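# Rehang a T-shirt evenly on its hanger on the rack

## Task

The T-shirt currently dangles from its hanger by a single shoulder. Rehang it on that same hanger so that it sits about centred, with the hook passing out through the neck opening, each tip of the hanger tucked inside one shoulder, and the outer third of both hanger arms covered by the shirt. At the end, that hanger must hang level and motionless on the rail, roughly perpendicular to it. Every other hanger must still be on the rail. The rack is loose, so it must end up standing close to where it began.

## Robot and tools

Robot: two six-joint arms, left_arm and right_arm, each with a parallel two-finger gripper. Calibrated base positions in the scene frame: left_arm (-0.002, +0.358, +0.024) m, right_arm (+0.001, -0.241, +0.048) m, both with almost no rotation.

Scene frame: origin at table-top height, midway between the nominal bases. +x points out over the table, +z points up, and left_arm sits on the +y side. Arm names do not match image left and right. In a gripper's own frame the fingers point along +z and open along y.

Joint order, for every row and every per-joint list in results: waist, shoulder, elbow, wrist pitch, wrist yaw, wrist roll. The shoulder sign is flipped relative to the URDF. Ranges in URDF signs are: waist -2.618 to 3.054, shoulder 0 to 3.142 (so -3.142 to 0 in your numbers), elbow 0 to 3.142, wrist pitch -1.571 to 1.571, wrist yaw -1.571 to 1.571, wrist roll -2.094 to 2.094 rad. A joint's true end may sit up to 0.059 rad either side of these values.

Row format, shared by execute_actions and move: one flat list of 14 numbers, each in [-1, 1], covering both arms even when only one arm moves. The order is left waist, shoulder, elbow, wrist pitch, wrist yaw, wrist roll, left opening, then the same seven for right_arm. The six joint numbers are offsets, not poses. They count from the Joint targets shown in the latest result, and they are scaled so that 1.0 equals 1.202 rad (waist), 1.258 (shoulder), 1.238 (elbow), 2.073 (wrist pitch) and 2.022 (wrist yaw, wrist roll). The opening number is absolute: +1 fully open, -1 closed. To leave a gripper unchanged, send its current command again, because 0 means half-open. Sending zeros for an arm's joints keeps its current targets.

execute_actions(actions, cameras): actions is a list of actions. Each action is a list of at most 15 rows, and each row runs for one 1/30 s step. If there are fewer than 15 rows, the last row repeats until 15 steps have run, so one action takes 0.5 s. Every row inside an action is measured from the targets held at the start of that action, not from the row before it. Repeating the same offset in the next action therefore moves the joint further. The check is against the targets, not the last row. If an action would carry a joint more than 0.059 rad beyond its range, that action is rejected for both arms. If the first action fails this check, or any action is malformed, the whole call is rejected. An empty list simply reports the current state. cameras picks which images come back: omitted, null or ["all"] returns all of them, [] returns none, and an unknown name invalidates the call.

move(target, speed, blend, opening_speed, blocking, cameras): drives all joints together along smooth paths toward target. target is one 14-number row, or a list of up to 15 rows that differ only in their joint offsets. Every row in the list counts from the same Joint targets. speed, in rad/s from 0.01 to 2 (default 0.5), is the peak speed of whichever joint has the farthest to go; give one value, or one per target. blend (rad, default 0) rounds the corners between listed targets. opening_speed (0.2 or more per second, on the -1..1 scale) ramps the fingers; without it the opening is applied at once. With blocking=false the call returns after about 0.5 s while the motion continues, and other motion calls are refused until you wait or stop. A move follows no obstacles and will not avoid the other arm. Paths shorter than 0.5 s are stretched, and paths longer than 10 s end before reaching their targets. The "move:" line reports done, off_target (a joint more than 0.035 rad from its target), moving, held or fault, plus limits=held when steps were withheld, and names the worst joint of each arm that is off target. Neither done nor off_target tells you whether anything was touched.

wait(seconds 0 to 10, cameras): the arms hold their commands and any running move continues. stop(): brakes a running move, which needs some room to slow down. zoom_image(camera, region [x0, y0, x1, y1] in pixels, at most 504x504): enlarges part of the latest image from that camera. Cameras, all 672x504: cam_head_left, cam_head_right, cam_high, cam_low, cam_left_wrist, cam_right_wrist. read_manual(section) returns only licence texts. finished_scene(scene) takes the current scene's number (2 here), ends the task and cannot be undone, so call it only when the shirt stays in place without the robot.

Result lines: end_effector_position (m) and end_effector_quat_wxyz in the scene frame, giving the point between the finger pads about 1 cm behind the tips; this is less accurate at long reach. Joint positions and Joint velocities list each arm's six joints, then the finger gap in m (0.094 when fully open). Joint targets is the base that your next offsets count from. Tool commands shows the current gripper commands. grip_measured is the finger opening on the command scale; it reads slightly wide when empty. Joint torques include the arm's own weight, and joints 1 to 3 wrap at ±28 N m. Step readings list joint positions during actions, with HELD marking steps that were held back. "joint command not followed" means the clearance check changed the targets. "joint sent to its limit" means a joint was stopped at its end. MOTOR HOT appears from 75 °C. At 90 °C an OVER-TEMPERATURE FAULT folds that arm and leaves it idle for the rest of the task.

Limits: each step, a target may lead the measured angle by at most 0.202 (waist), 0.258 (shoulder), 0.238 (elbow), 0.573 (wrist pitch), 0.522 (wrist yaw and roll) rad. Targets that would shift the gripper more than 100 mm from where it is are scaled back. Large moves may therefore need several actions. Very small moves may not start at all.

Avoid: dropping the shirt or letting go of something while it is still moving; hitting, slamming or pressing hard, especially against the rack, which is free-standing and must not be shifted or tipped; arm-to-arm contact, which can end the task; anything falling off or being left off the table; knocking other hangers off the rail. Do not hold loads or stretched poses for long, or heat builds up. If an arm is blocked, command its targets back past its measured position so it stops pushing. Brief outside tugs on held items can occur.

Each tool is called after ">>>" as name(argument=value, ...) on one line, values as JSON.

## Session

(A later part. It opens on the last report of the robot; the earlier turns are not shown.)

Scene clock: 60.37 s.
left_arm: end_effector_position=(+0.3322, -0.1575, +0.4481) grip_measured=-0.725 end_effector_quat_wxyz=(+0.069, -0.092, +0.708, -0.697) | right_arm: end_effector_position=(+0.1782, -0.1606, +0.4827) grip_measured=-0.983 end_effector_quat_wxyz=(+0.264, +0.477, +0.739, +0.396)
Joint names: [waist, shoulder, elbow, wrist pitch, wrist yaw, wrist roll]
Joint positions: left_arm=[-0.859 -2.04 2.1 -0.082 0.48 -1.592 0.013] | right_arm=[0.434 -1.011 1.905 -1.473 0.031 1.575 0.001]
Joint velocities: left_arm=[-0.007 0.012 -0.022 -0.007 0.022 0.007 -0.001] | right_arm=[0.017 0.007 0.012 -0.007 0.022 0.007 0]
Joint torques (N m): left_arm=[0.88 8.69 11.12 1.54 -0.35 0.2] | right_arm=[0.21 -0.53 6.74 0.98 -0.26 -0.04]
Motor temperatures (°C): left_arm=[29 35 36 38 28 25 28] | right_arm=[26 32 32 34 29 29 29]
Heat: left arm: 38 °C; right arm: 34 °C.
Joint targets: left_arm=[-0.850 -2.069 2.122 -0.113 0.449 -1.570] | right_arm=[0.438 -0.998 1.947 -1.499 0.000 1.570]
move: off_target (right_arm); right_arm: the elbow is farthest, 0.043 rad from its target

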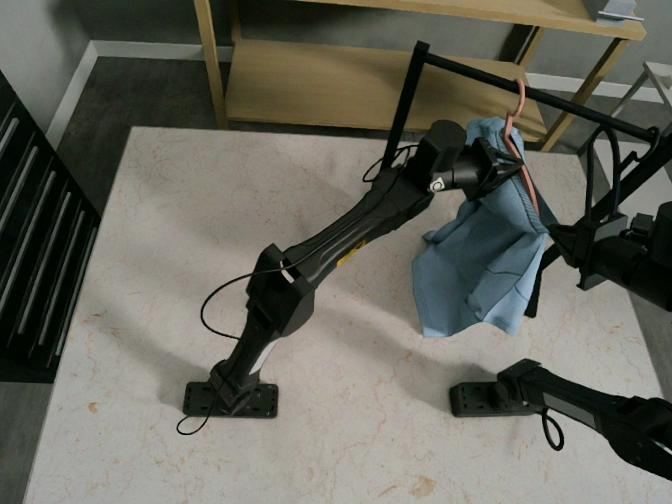

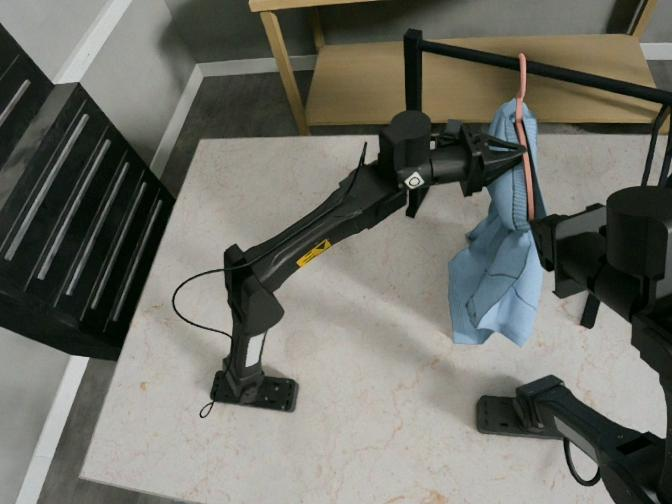

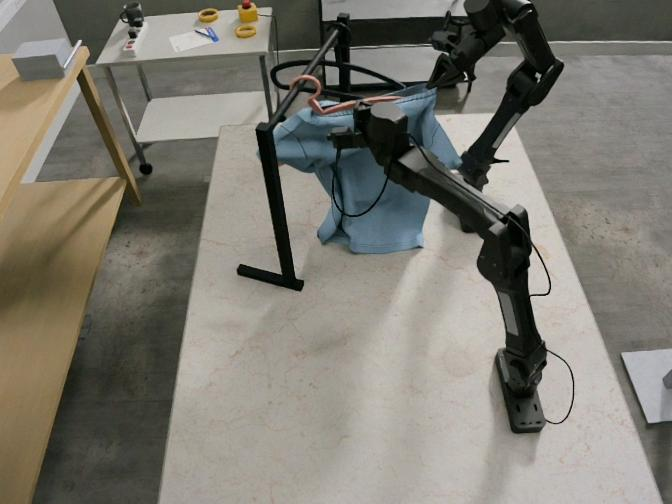

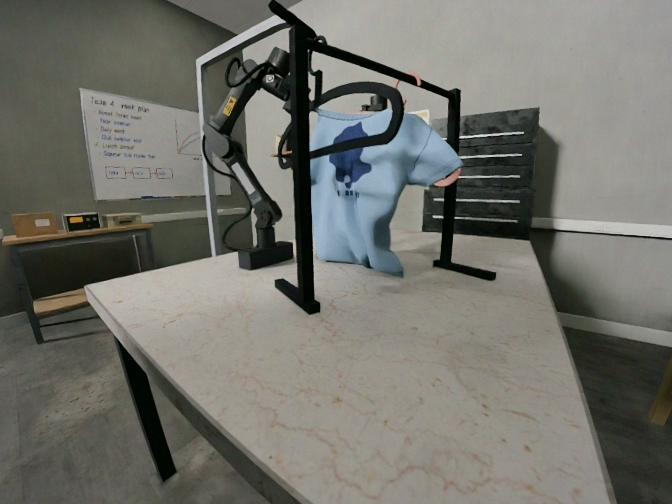

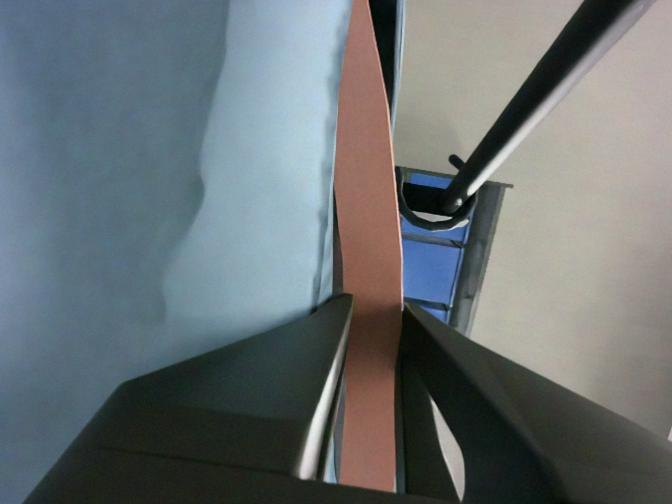

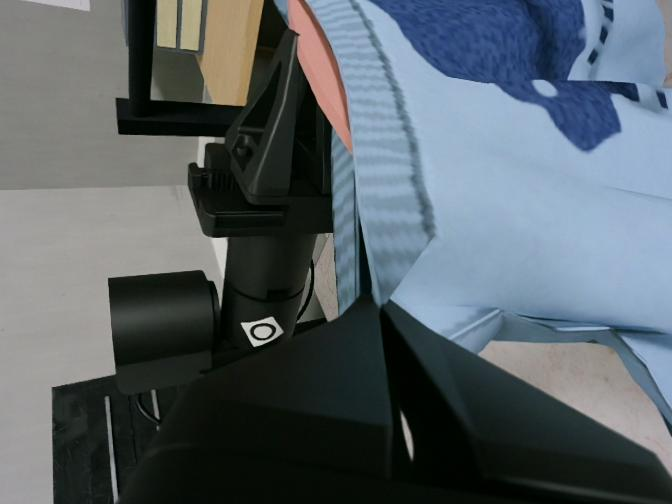

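>>> move(target=[0,0,0,0,0,0,-1,-0.088,-0.049,-0.107,0.115,0,0,-1], speed=0.2)

Scene clock: 62.53 s.
left_arm: end_effector_position=(+0.3325, -0.1574, +0.4470) grip_measured=-0.725 end_effector_quat_wxyz=(+0.068, -0.094, +0.709, -0.695) | right_arm: end_effector_position=(+0.2263, -0.1606, +0.4775) grip_measured=-0.983 end_effector_quat_wxyz=(+0.283, +0.507, +0.713, +0.393)
Joint names: [waist, shoulder, elbow, wrist pitch, wrist yaw, wrist roll]
Joint positions: left_arm=[-0.859 -2.04 2.1 -0.087 0.478 -1.592 0.013] | right_arm=[0.336 -1.064 1.822 -1.317 0.016 1.575 0.001]
Joint velocities: left_arm=[0.002 -0.002 0.002 0.066 0.007 0.022 0] | right_arm=[-0.017 -0.012 -0.002 0.022 -0.081 -0.022 0]
Joint torques (N m): left_arm=[0.76 8.75 10.97 1.6 -0.29 0.16] | right_arm=[-0.32 -0.09 3.73 1.71 -0.1 -0.04]
Motor temperatures (°C): left_arm=[29 35 36 38 28 25 28] | right_arm=[26 31 32 35 29 29 29]
Heat: left arm: 38 °C; right arm: 35 °C.
Joint targets: left_arm=[-0.850 -2.069 2.122 -0.113 0.449 -1.570] | right_arm=[0.332 -1.059 1.815 -1.260 0.000 1.570]
move: off_target (right_arm); right_arm: the wrist pitch is farthest, 0.056 rad from its target

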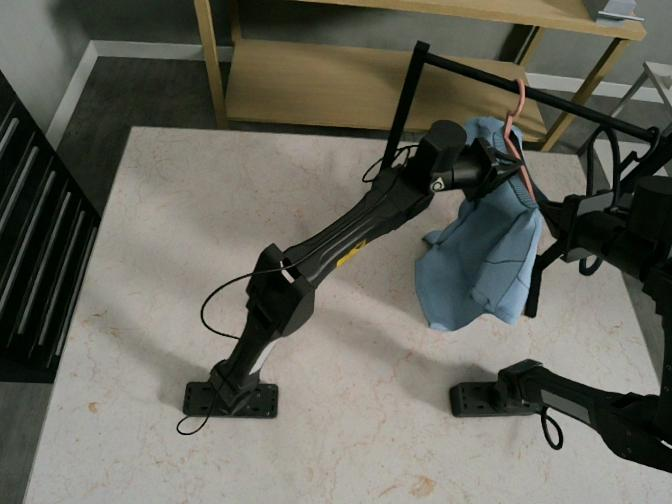

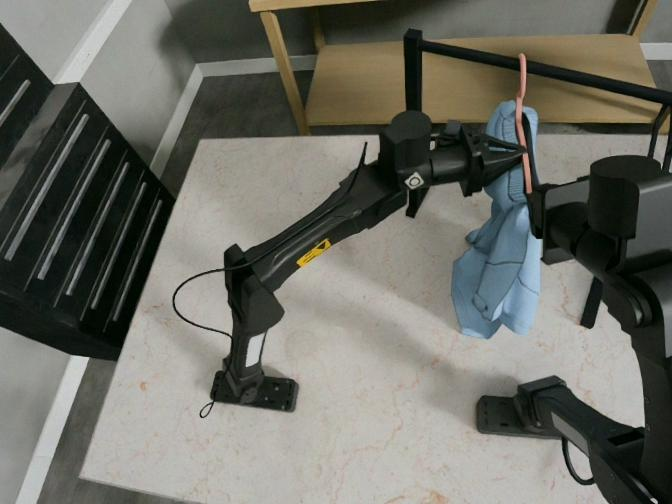

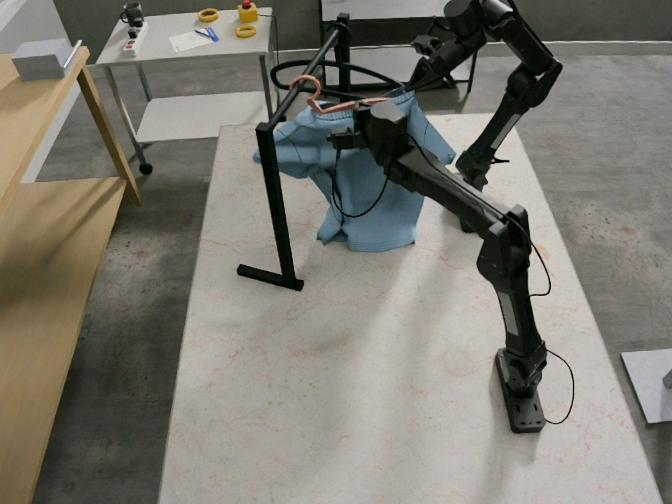

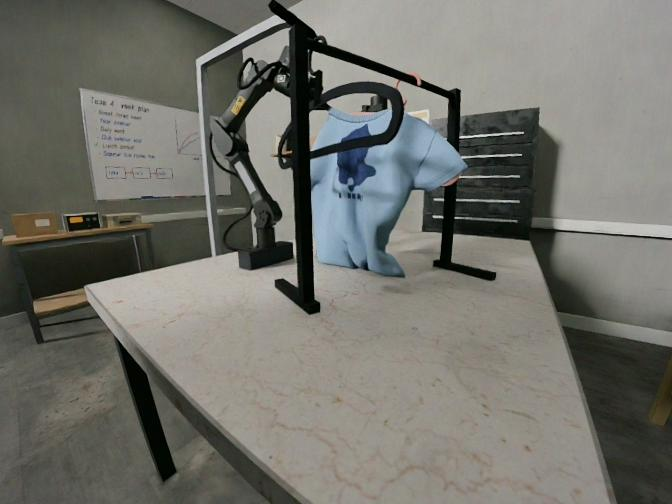

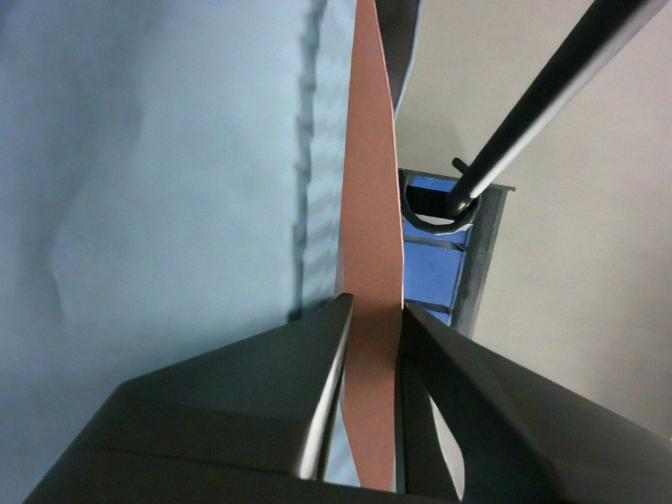

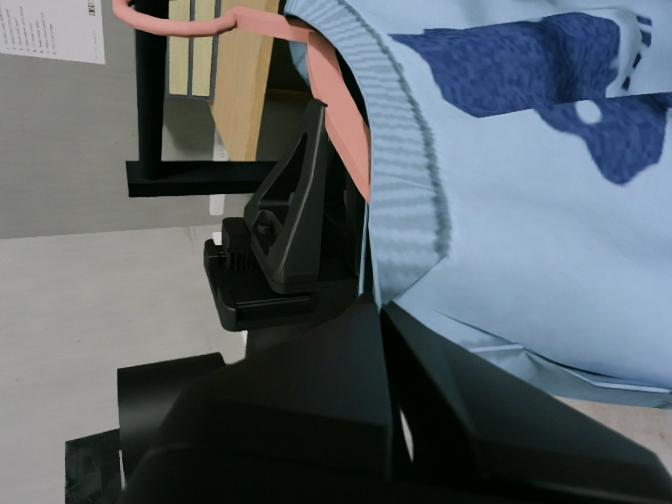

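>>> move(target=[0,0,0,0,0,0,-1,-0.027,0.005,-0.093,0.106,0,0,-1], speed=0.2)

>>> zoom_image(camera="cam_head_right", region=[380, 60, 632, 310])

Scene clock: 66.00 s.
left_arm: end_effector_position=(+0.3391, -0.1548, +0.4456) grip_measured=-0.725 end_effector_quat_wxyz=(+0.077, -0.105, +0.710, -0.692) | right_arm: end_effector_position=(+0.2621, -0.1567, +0.4826) grip_measured=-0.983 end_effector_quat_wxyz=(+0.314, +0.503, +0.684, +0.424)
Joint names: [waist, shoulder, elbow, wrist pitch, wrist yaw, wrist roll]
Joint positions: left_arm=[-0.855 -2.04 2.1 -0.093 0.454 -1.592 0.013] | right_arm=[0.304 -1.064 1.709 -1.104 0.014 1.575 0.001]
Joint velocities: left_arm=[0.007 -0.017 -0.017 0.007 0.007 0.037 0.001] | right_arm=[-0.002 -0.007 0.002 -0.066 -0.007 -0.051 0]
Joint torques (N m): left_arm=[0.57 8.75 10.85 1.66 -0.1 0.21] | right_arm=[-0.36 1.13 4.08 1.81 -0.09 -0.05]
Motor temperatures (°C): left_arm=[29 35 36 39 28 25 28] | right_arm=[26 31 32 36 29 29 29]
Heat: left arm: 39 °C; right arm: 36 °C.
Joint targets: left_arm=[-0.850 -2.069 2.122 -0.113 0.449 -1.570] | right_arm=[0.299 -1.053 1.700 -1.041 0.000 1.570]
move: off_target (right_arm); right_arm: the wrist pitch is farthest, 0.064 rad from its target

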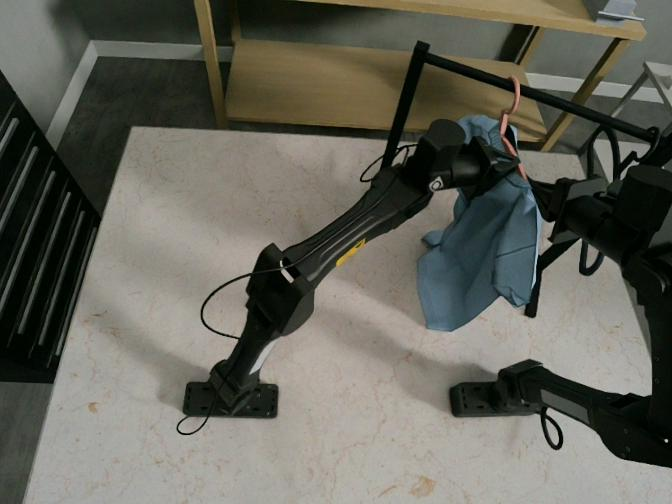

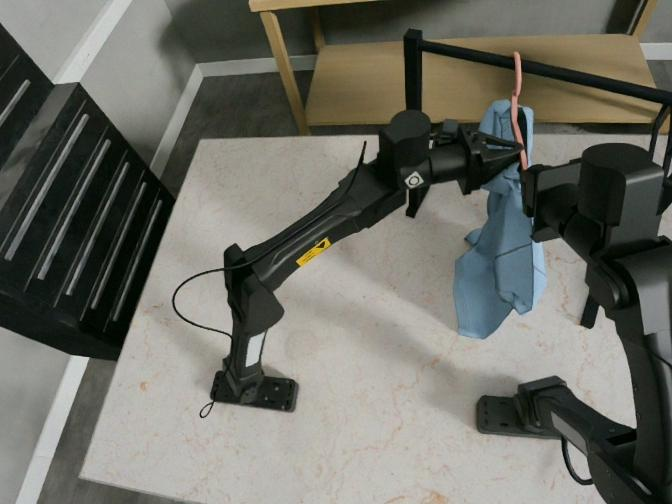

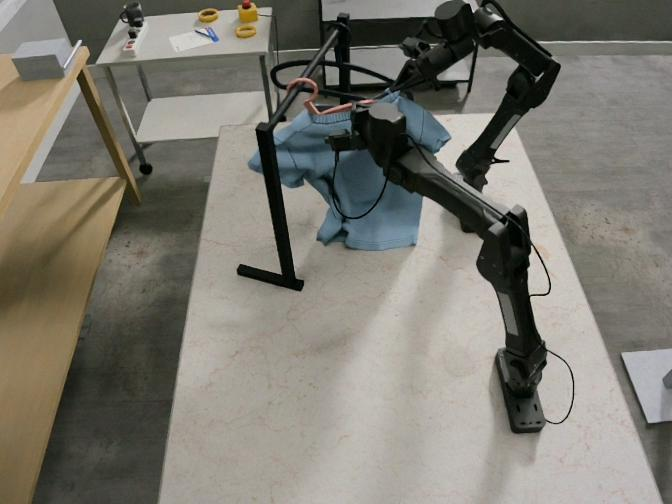

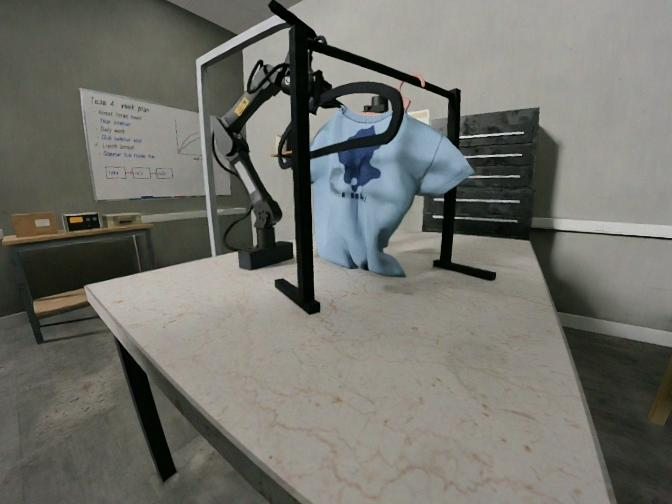

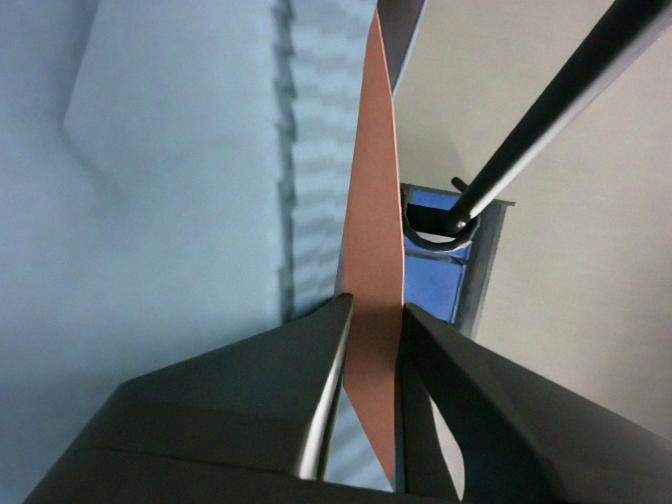

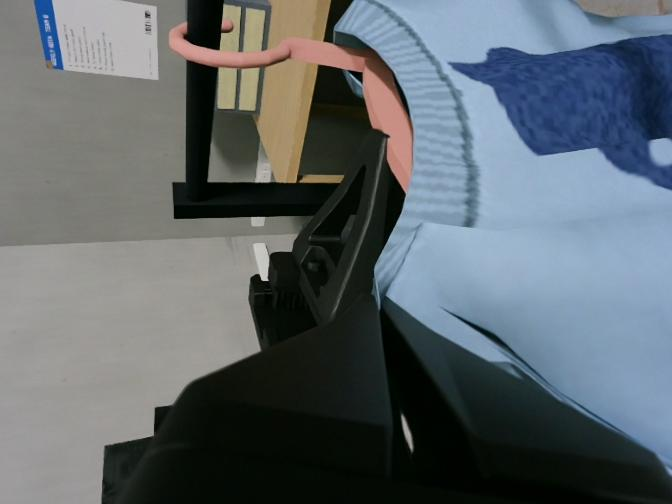

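Scaled by 2.000 from the camera's 672x504 image, which has a finer 960x720 frame.

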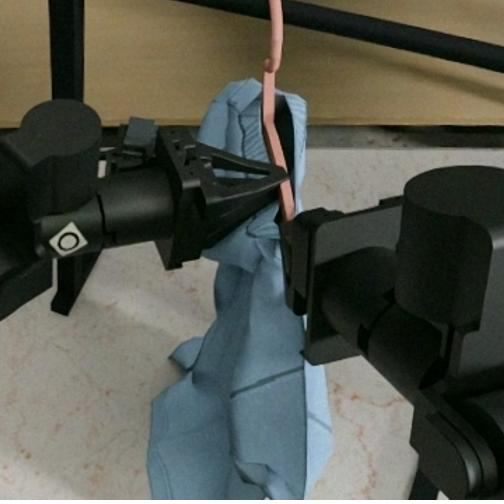

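>>> move(target=[0,0,0,0,0,0,-1,0,0.051,-0.12,0.038,0,0,-1], speed=0.2)

Scene clock: 67.47 s.
left_arm: end_effector_position=(+0.3401, -0.1552, +0.4426) grip_measured=-0.728 end_effector_quat_wxyz=(+0.078, -0.106, +0.712, -0.689) | right_arm: end_effector_position=(+0.2645, -0.1554, +0.4639) grip_measured=-0.983 end_effector_quat_wxyz=(+0.316, +0.500, +0.681, +0.431)
Joint names: [waist, shoulder, elbow, wrist pitch, wrist yaw, wrist roll]
Joint positions: left_arm=[-0.855 -2.042 2.1 -0.099 0.451 -1.587 0.013] | right_arm=[0.304 -1.001 1.564 -1.007 0.011 1.575 0.001]
Joint velocities: left_arm=[0.022 -0.002 -0.022 0.051 0.007 -0.007 0] | right_arm=[-0.007 0.007 -0.012 -0.007 0.037 0.066 0]
Joint torques (N m): left_arm=[0.44 8.92 10.86 1.71 -0.04 0.15] | right_arm=[-0.35 1.06 4.12 1.67 -0.06 -0.05]
Motor temperatures (°C): left_arm=[29 35 36 39 28 25 28] | right_arm=[26 31 32 36 29 29 29]
Heat: left arm: 39 °C; right arm: 36 °C.
Joint targets: left_arm=[-0.850 -2.068 2.122 -0.113 0.449 -1.570] | right_arm=[0.299 -0.989 1.551 -0.962 0.000 1.570]
move: off_target (right_arm); right_arm: the wrist pitch is farthest, 0.045 rad from its target

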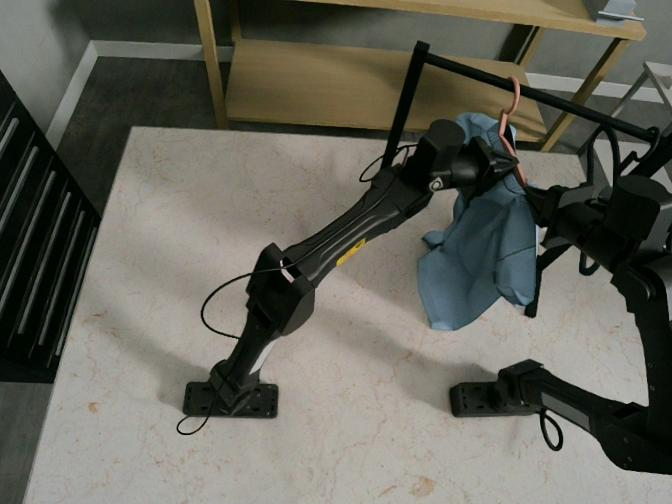

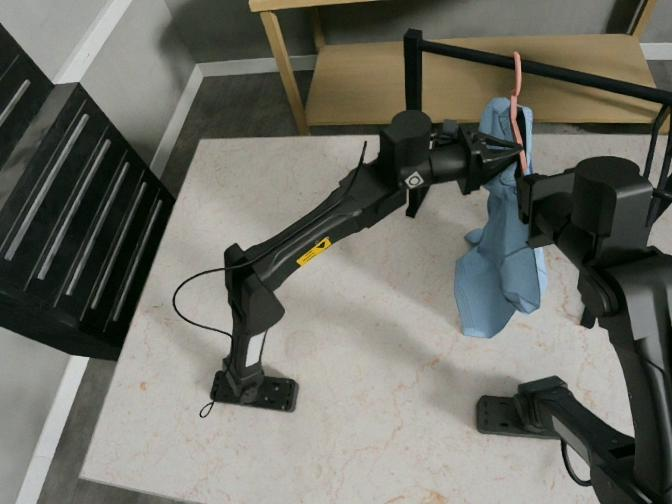

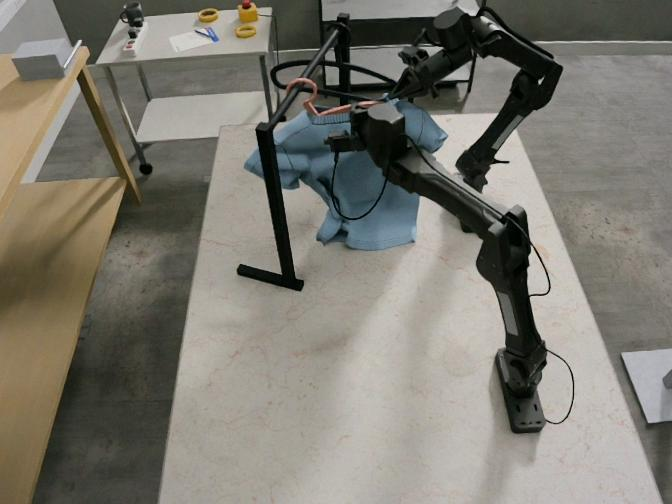

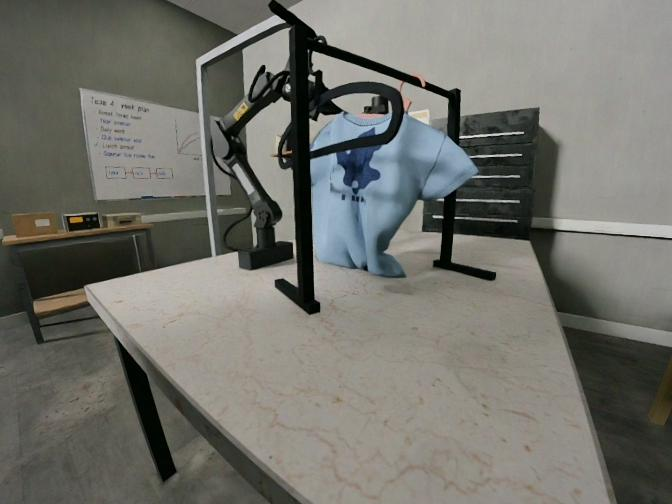

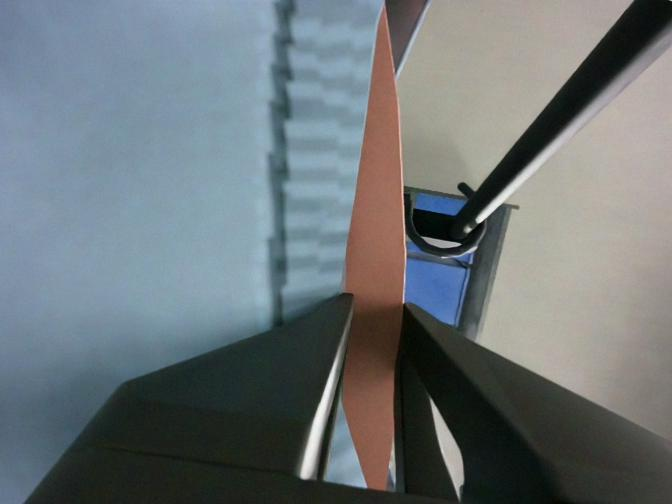

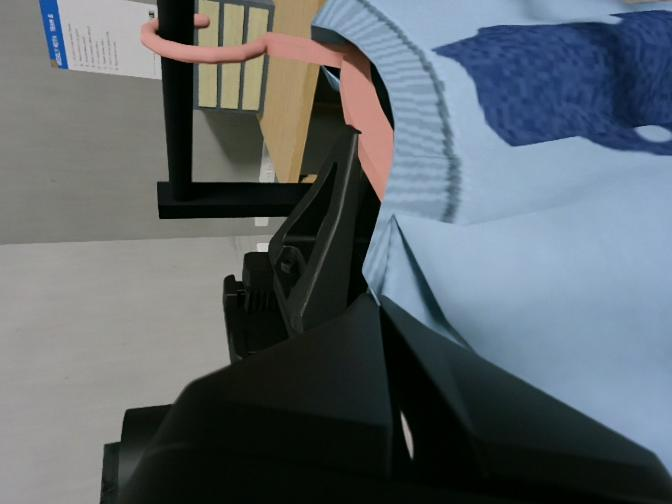

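>>> move(target=[0,0,0,0,0,0,-0.2,0,0,0,0,0,0,-1], opening_speed=0.6, cameras=["cam_head_right","cam_left_wrist","cam_right_wrist"])

Scene clock: 69.13 s.
left_arm: end_effector_position=(+0.3407, -0.1548, +0.4425) grip_measured=-0.203 end_effector_quat_wxyz=(+0.080, -0.106, +0.712, -0.689) | right_arm: end_effector_position=(+0.2646, -0.1553, +0.4642) grip_measured=-0.983 end_effector_quat_wxyz=(+0.317, +0.500, +0.681, +0.431)
Joint names: [waist, shoulder, elbow, wrist pitch, wrist yaw, wrist roll]
Joint positions: left_arm=[-0.854 -2.042 2.1 -0.099 0.449 -1.586 0.037] | right_arm=[0.304 -1.001 1.564 -1.006 0.011 1.575 0.001]
Joint velocities: left_arm=[-0.012 -0.012 0.022 0.081 0.022 -0.037 0] | right_arm=[-0.012 -0.002 -0.012 -0.007 -0.037 -0.037 0.001]
Joint torques (N m): left_arm=[0.31 8.94 11.04 1.72 -0.07 0.16] | right_arm=[-0.36 1.05 4.14 1.66 -0.07 -0.05]
Motor temperatures (°C): left_arm=[29 35 36 39 28 25 28] | right_arm=[26 31 32 36 29 29 29]
Heat: left arm: 39 °C; right arm: 36 °C.
Joint targets: left_arm=[-0.850 -2.068 2.122 -0.113 0.449 -1.570] | right_arm=[0.299 -0.989 1.551 -0.962 0.000 1.570]
move: off_target (right_arm); right_arm: the wrist pitch is farthest, 0.044 rad from its target
Images, in order (width x height): cam_head_right 672x504, cam_left_wrist 672x504, cam_right_wrist 672x504.

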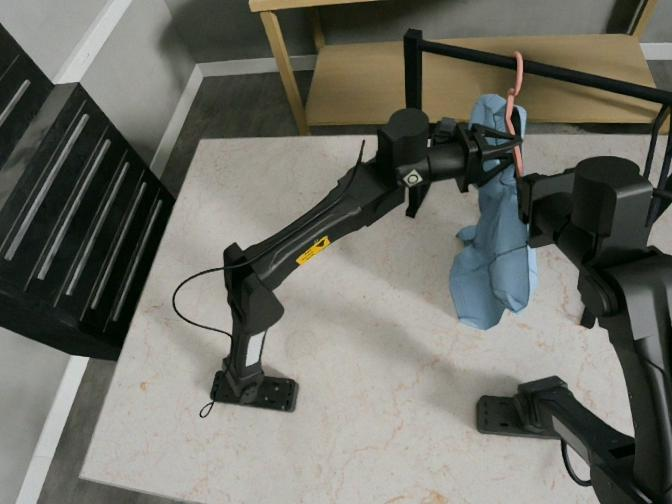

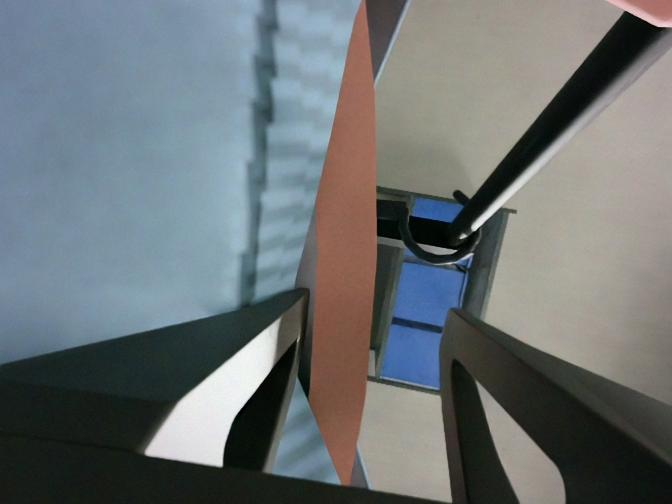

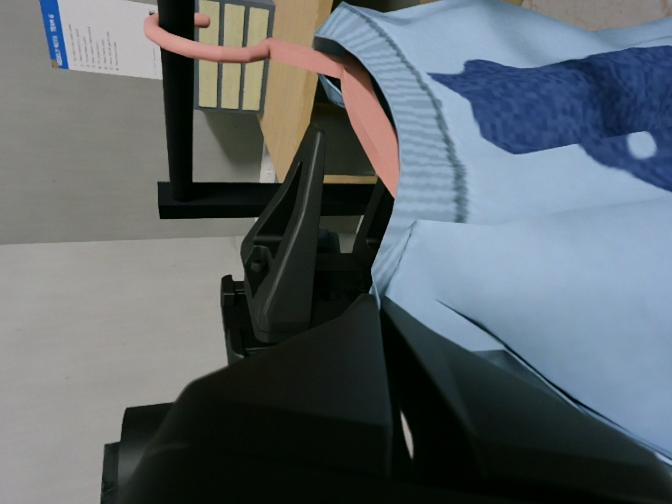

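>>> move(target=[[0.071,0.226,-0.309,0.047,0.042,0,-0.2,0,0,0,0,0,0,-1],[0.170,0.423,-0.521,0.054,0.101,0,-0.2,0,0,0,0,0,0,-1]], blend=0.05, speed=0.4)

Scene clock: 72.07 s.
left_arm: end_effector_position=(+0.3145, -0.0152, +0.4345) grip_measured=-0.203 end_effector_quat_wxyz=(+0.072, -0.127, +0.721, -0.677) | right_arm: end_effector_position=(+0.2646, -0.1553, +0.4642) grip_measured=-0.983 end_effector_quat_wxyz=(+0.317, +0.500, +0.681, +0.431)
Joint names: [waist, shoulder, elbow, wrist pitch, wrist yaw, wrist roll]
Joint positions: left_arm=[-0.647 -1.56 1.505 -0.035 0.638 -1.586 0.037] | right_arm=[0.304 -1.001 1.564 -1.006 0.011 1.575 0.001]
Joint velocities: left_arm=[-0.007 0.017 0.012 0.037 0.007 -0.007 0] | right_arm=[0.012 0.007 -0.022 -0.051 -0.037 -0.051 -0.001]
Joint torques (N m): left_arm=[0.06 8.76 6.45 2.18 0.14 0.13] | right_arm=[-0.35 1.05 4.14 1.66 -0.05 -0.05]
Motor temperatures (°C): left_arm=[29 35 36 39 28 25 28] | right_arm=[26 31 32 37 29 29 29]
Heat: left arm: 39 °C; right arm: 37 °C.
Joint targets: left_arm=[-0.645 -1.536 1.477 -0.001 0.653 -1.570] | right_arm=[0.299 -0.989 1.551 -0.962 0.000 1.570]
move: off_target (right_arm); right_arm: the wrist pitch is farthest, 0.044 rad from its target

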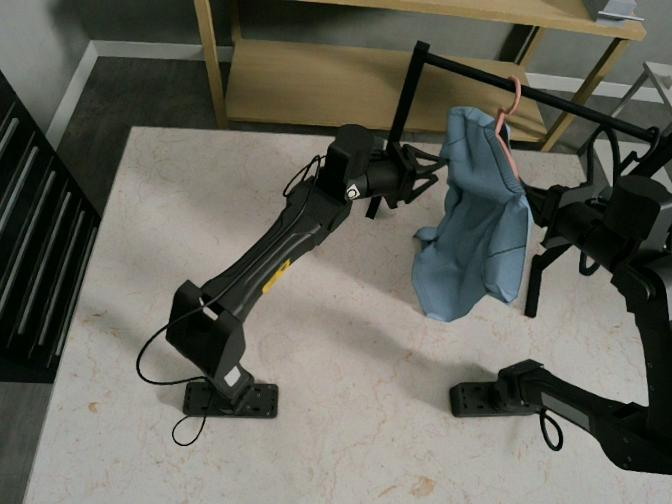

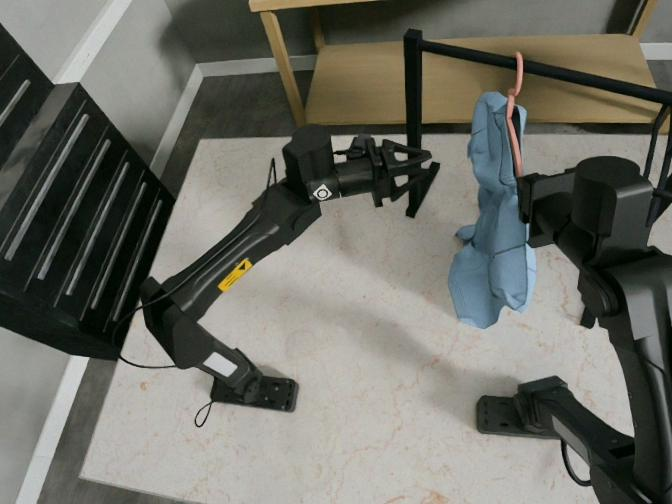

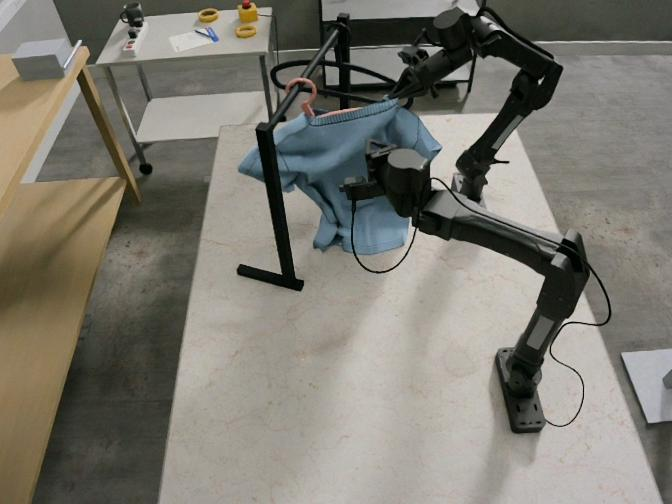

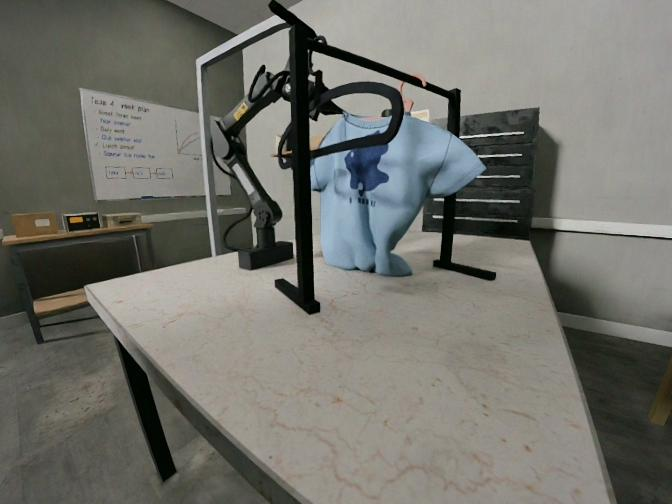

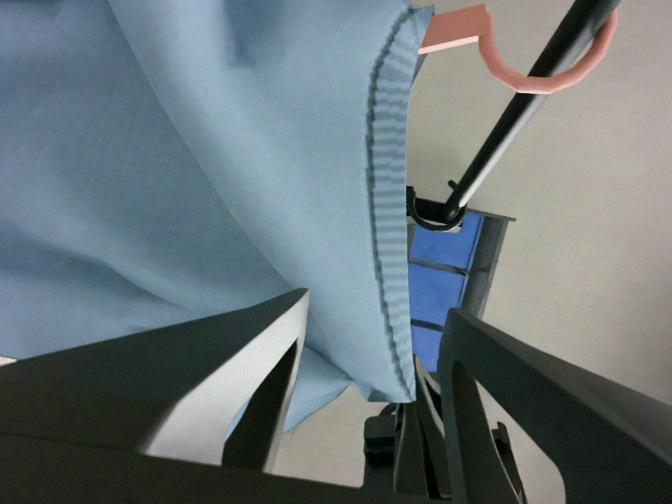

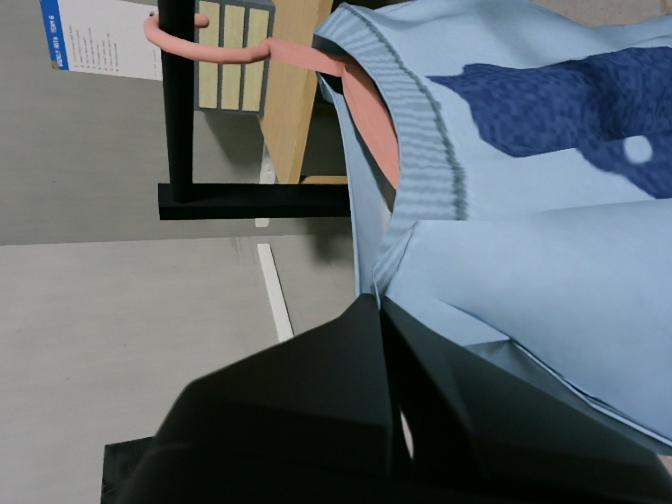

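>>> move(target=[0,0,0,0,0,0,-0.2,-0.067,-0.152,0.092,0.078,0,0,-1], speed=0.15)

>>> zoom_image(camera="cam_high", region=[220, 50, 472, 280])

Scene clock: 74.20 s.
left_arm: end_effector_position=(+0.3143, -0.0152, +0.4345) grip_measured=-0.203 end_effector_quat_wxyz=(+0.071, -0.126, +0.721, -0.678) | right_arm: end_effector_position=(+0.3332, -0.1591, +0.4685) grip_measured=-0.983 end_effector_quat_wxyz=(+0.335, +0.520, +0.658, +0.429)
Joint names: [waist, shoulder, elbow, wrist pitch, wrist yaw, wrist roll]
Joint positions: left_arm=[-0.647 -1.56 1.505 -0.035 0.639 -1.586 0.037] | right_arm=[0.224 -1.18 1.622 -0.861 -0.001 1.575 0.001]
Joint velocities: left_arm=[-0.017 -0.002 -0.002 -0.007 -0.037 -0.051 0] | right_arm=[-0.007 0.022 0.012 0.022 -0.022 0.037 0.001]
Joint torques (N m): left_arm=[0.05 8.81 6.57 2.17 0.12 0.16] | right_arm=[-0.44 2.04 8.7 1.82 -0.03 -0.05]
Motor temperatures (°C): left_arm=[29 35 36 39 28 25 28] | right_arm=[26 31 32 37 29 29 29]
Heat: left arm: 39 °C; right arm: 37 °C.
Joint targets: left_arm=[-0.645 -1.536 1.477 -0.001 0.653 -1.570] | right_arm=[0.219 -1.180 1.665 -0.800 0.000 1.570]
move: off_target (right_arm); right_arm: the wrist pitch is farthest, 0.061 rad from its target

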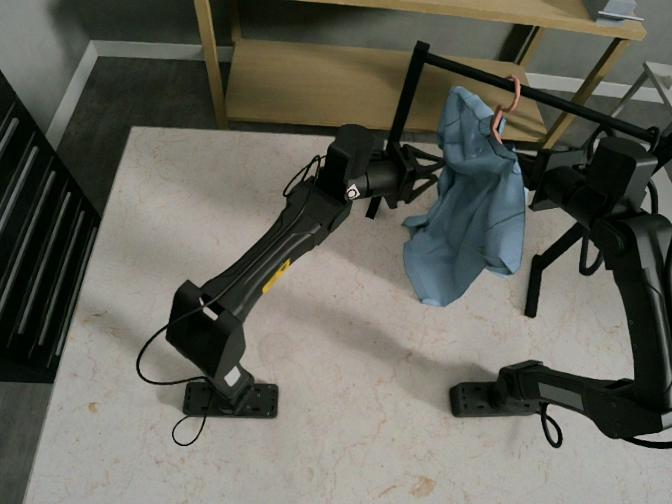

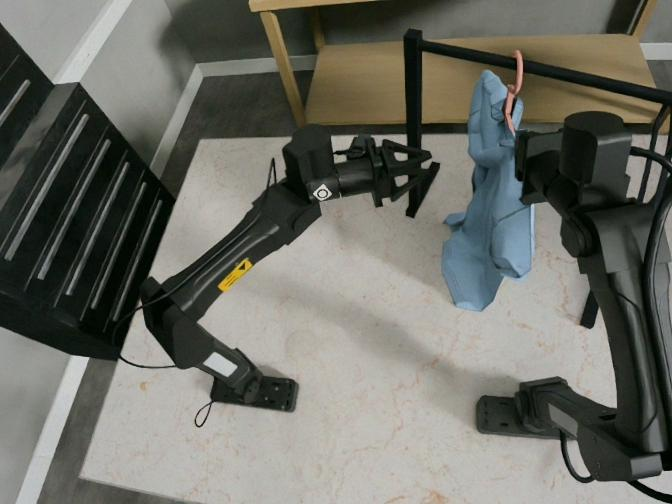

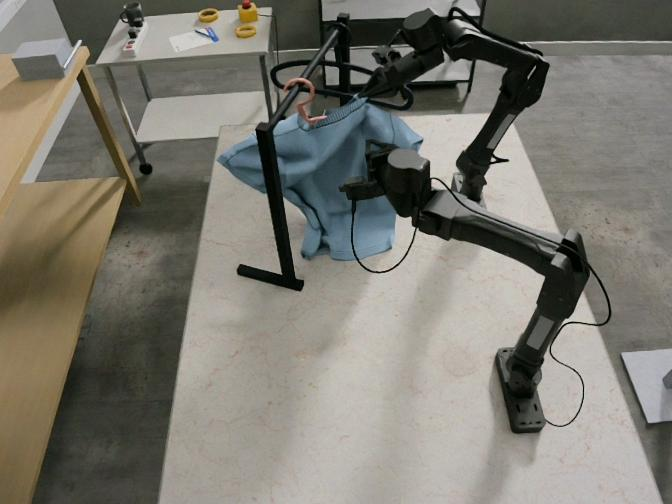

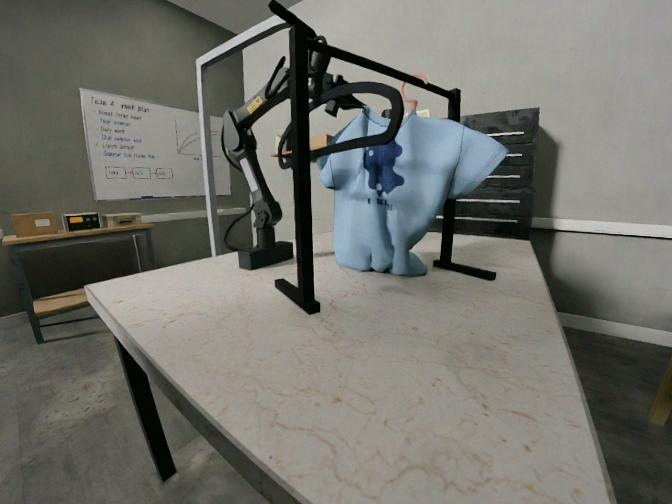

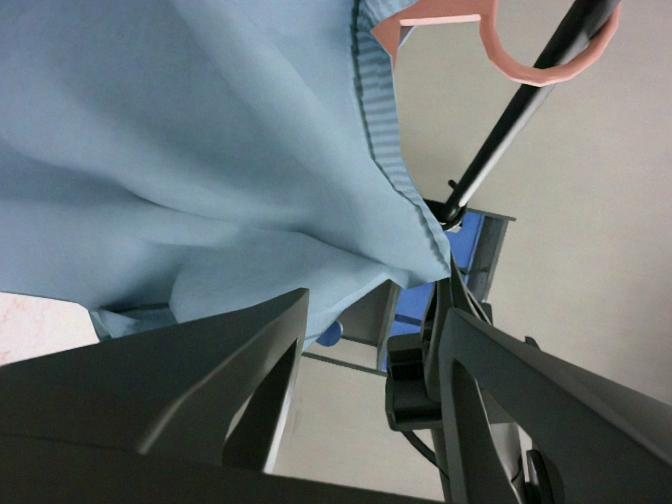

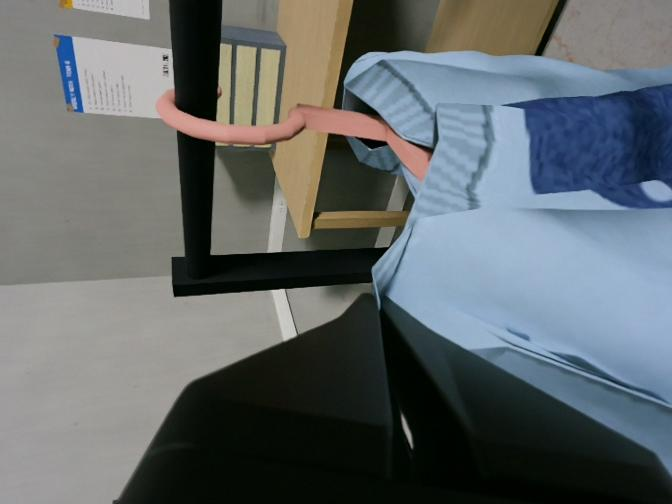

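Scaled by 2.000 from the camera's 672x504 image, which has a finer 960x720 frame.

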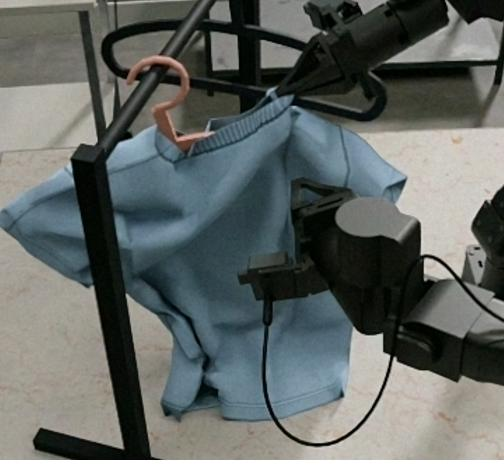

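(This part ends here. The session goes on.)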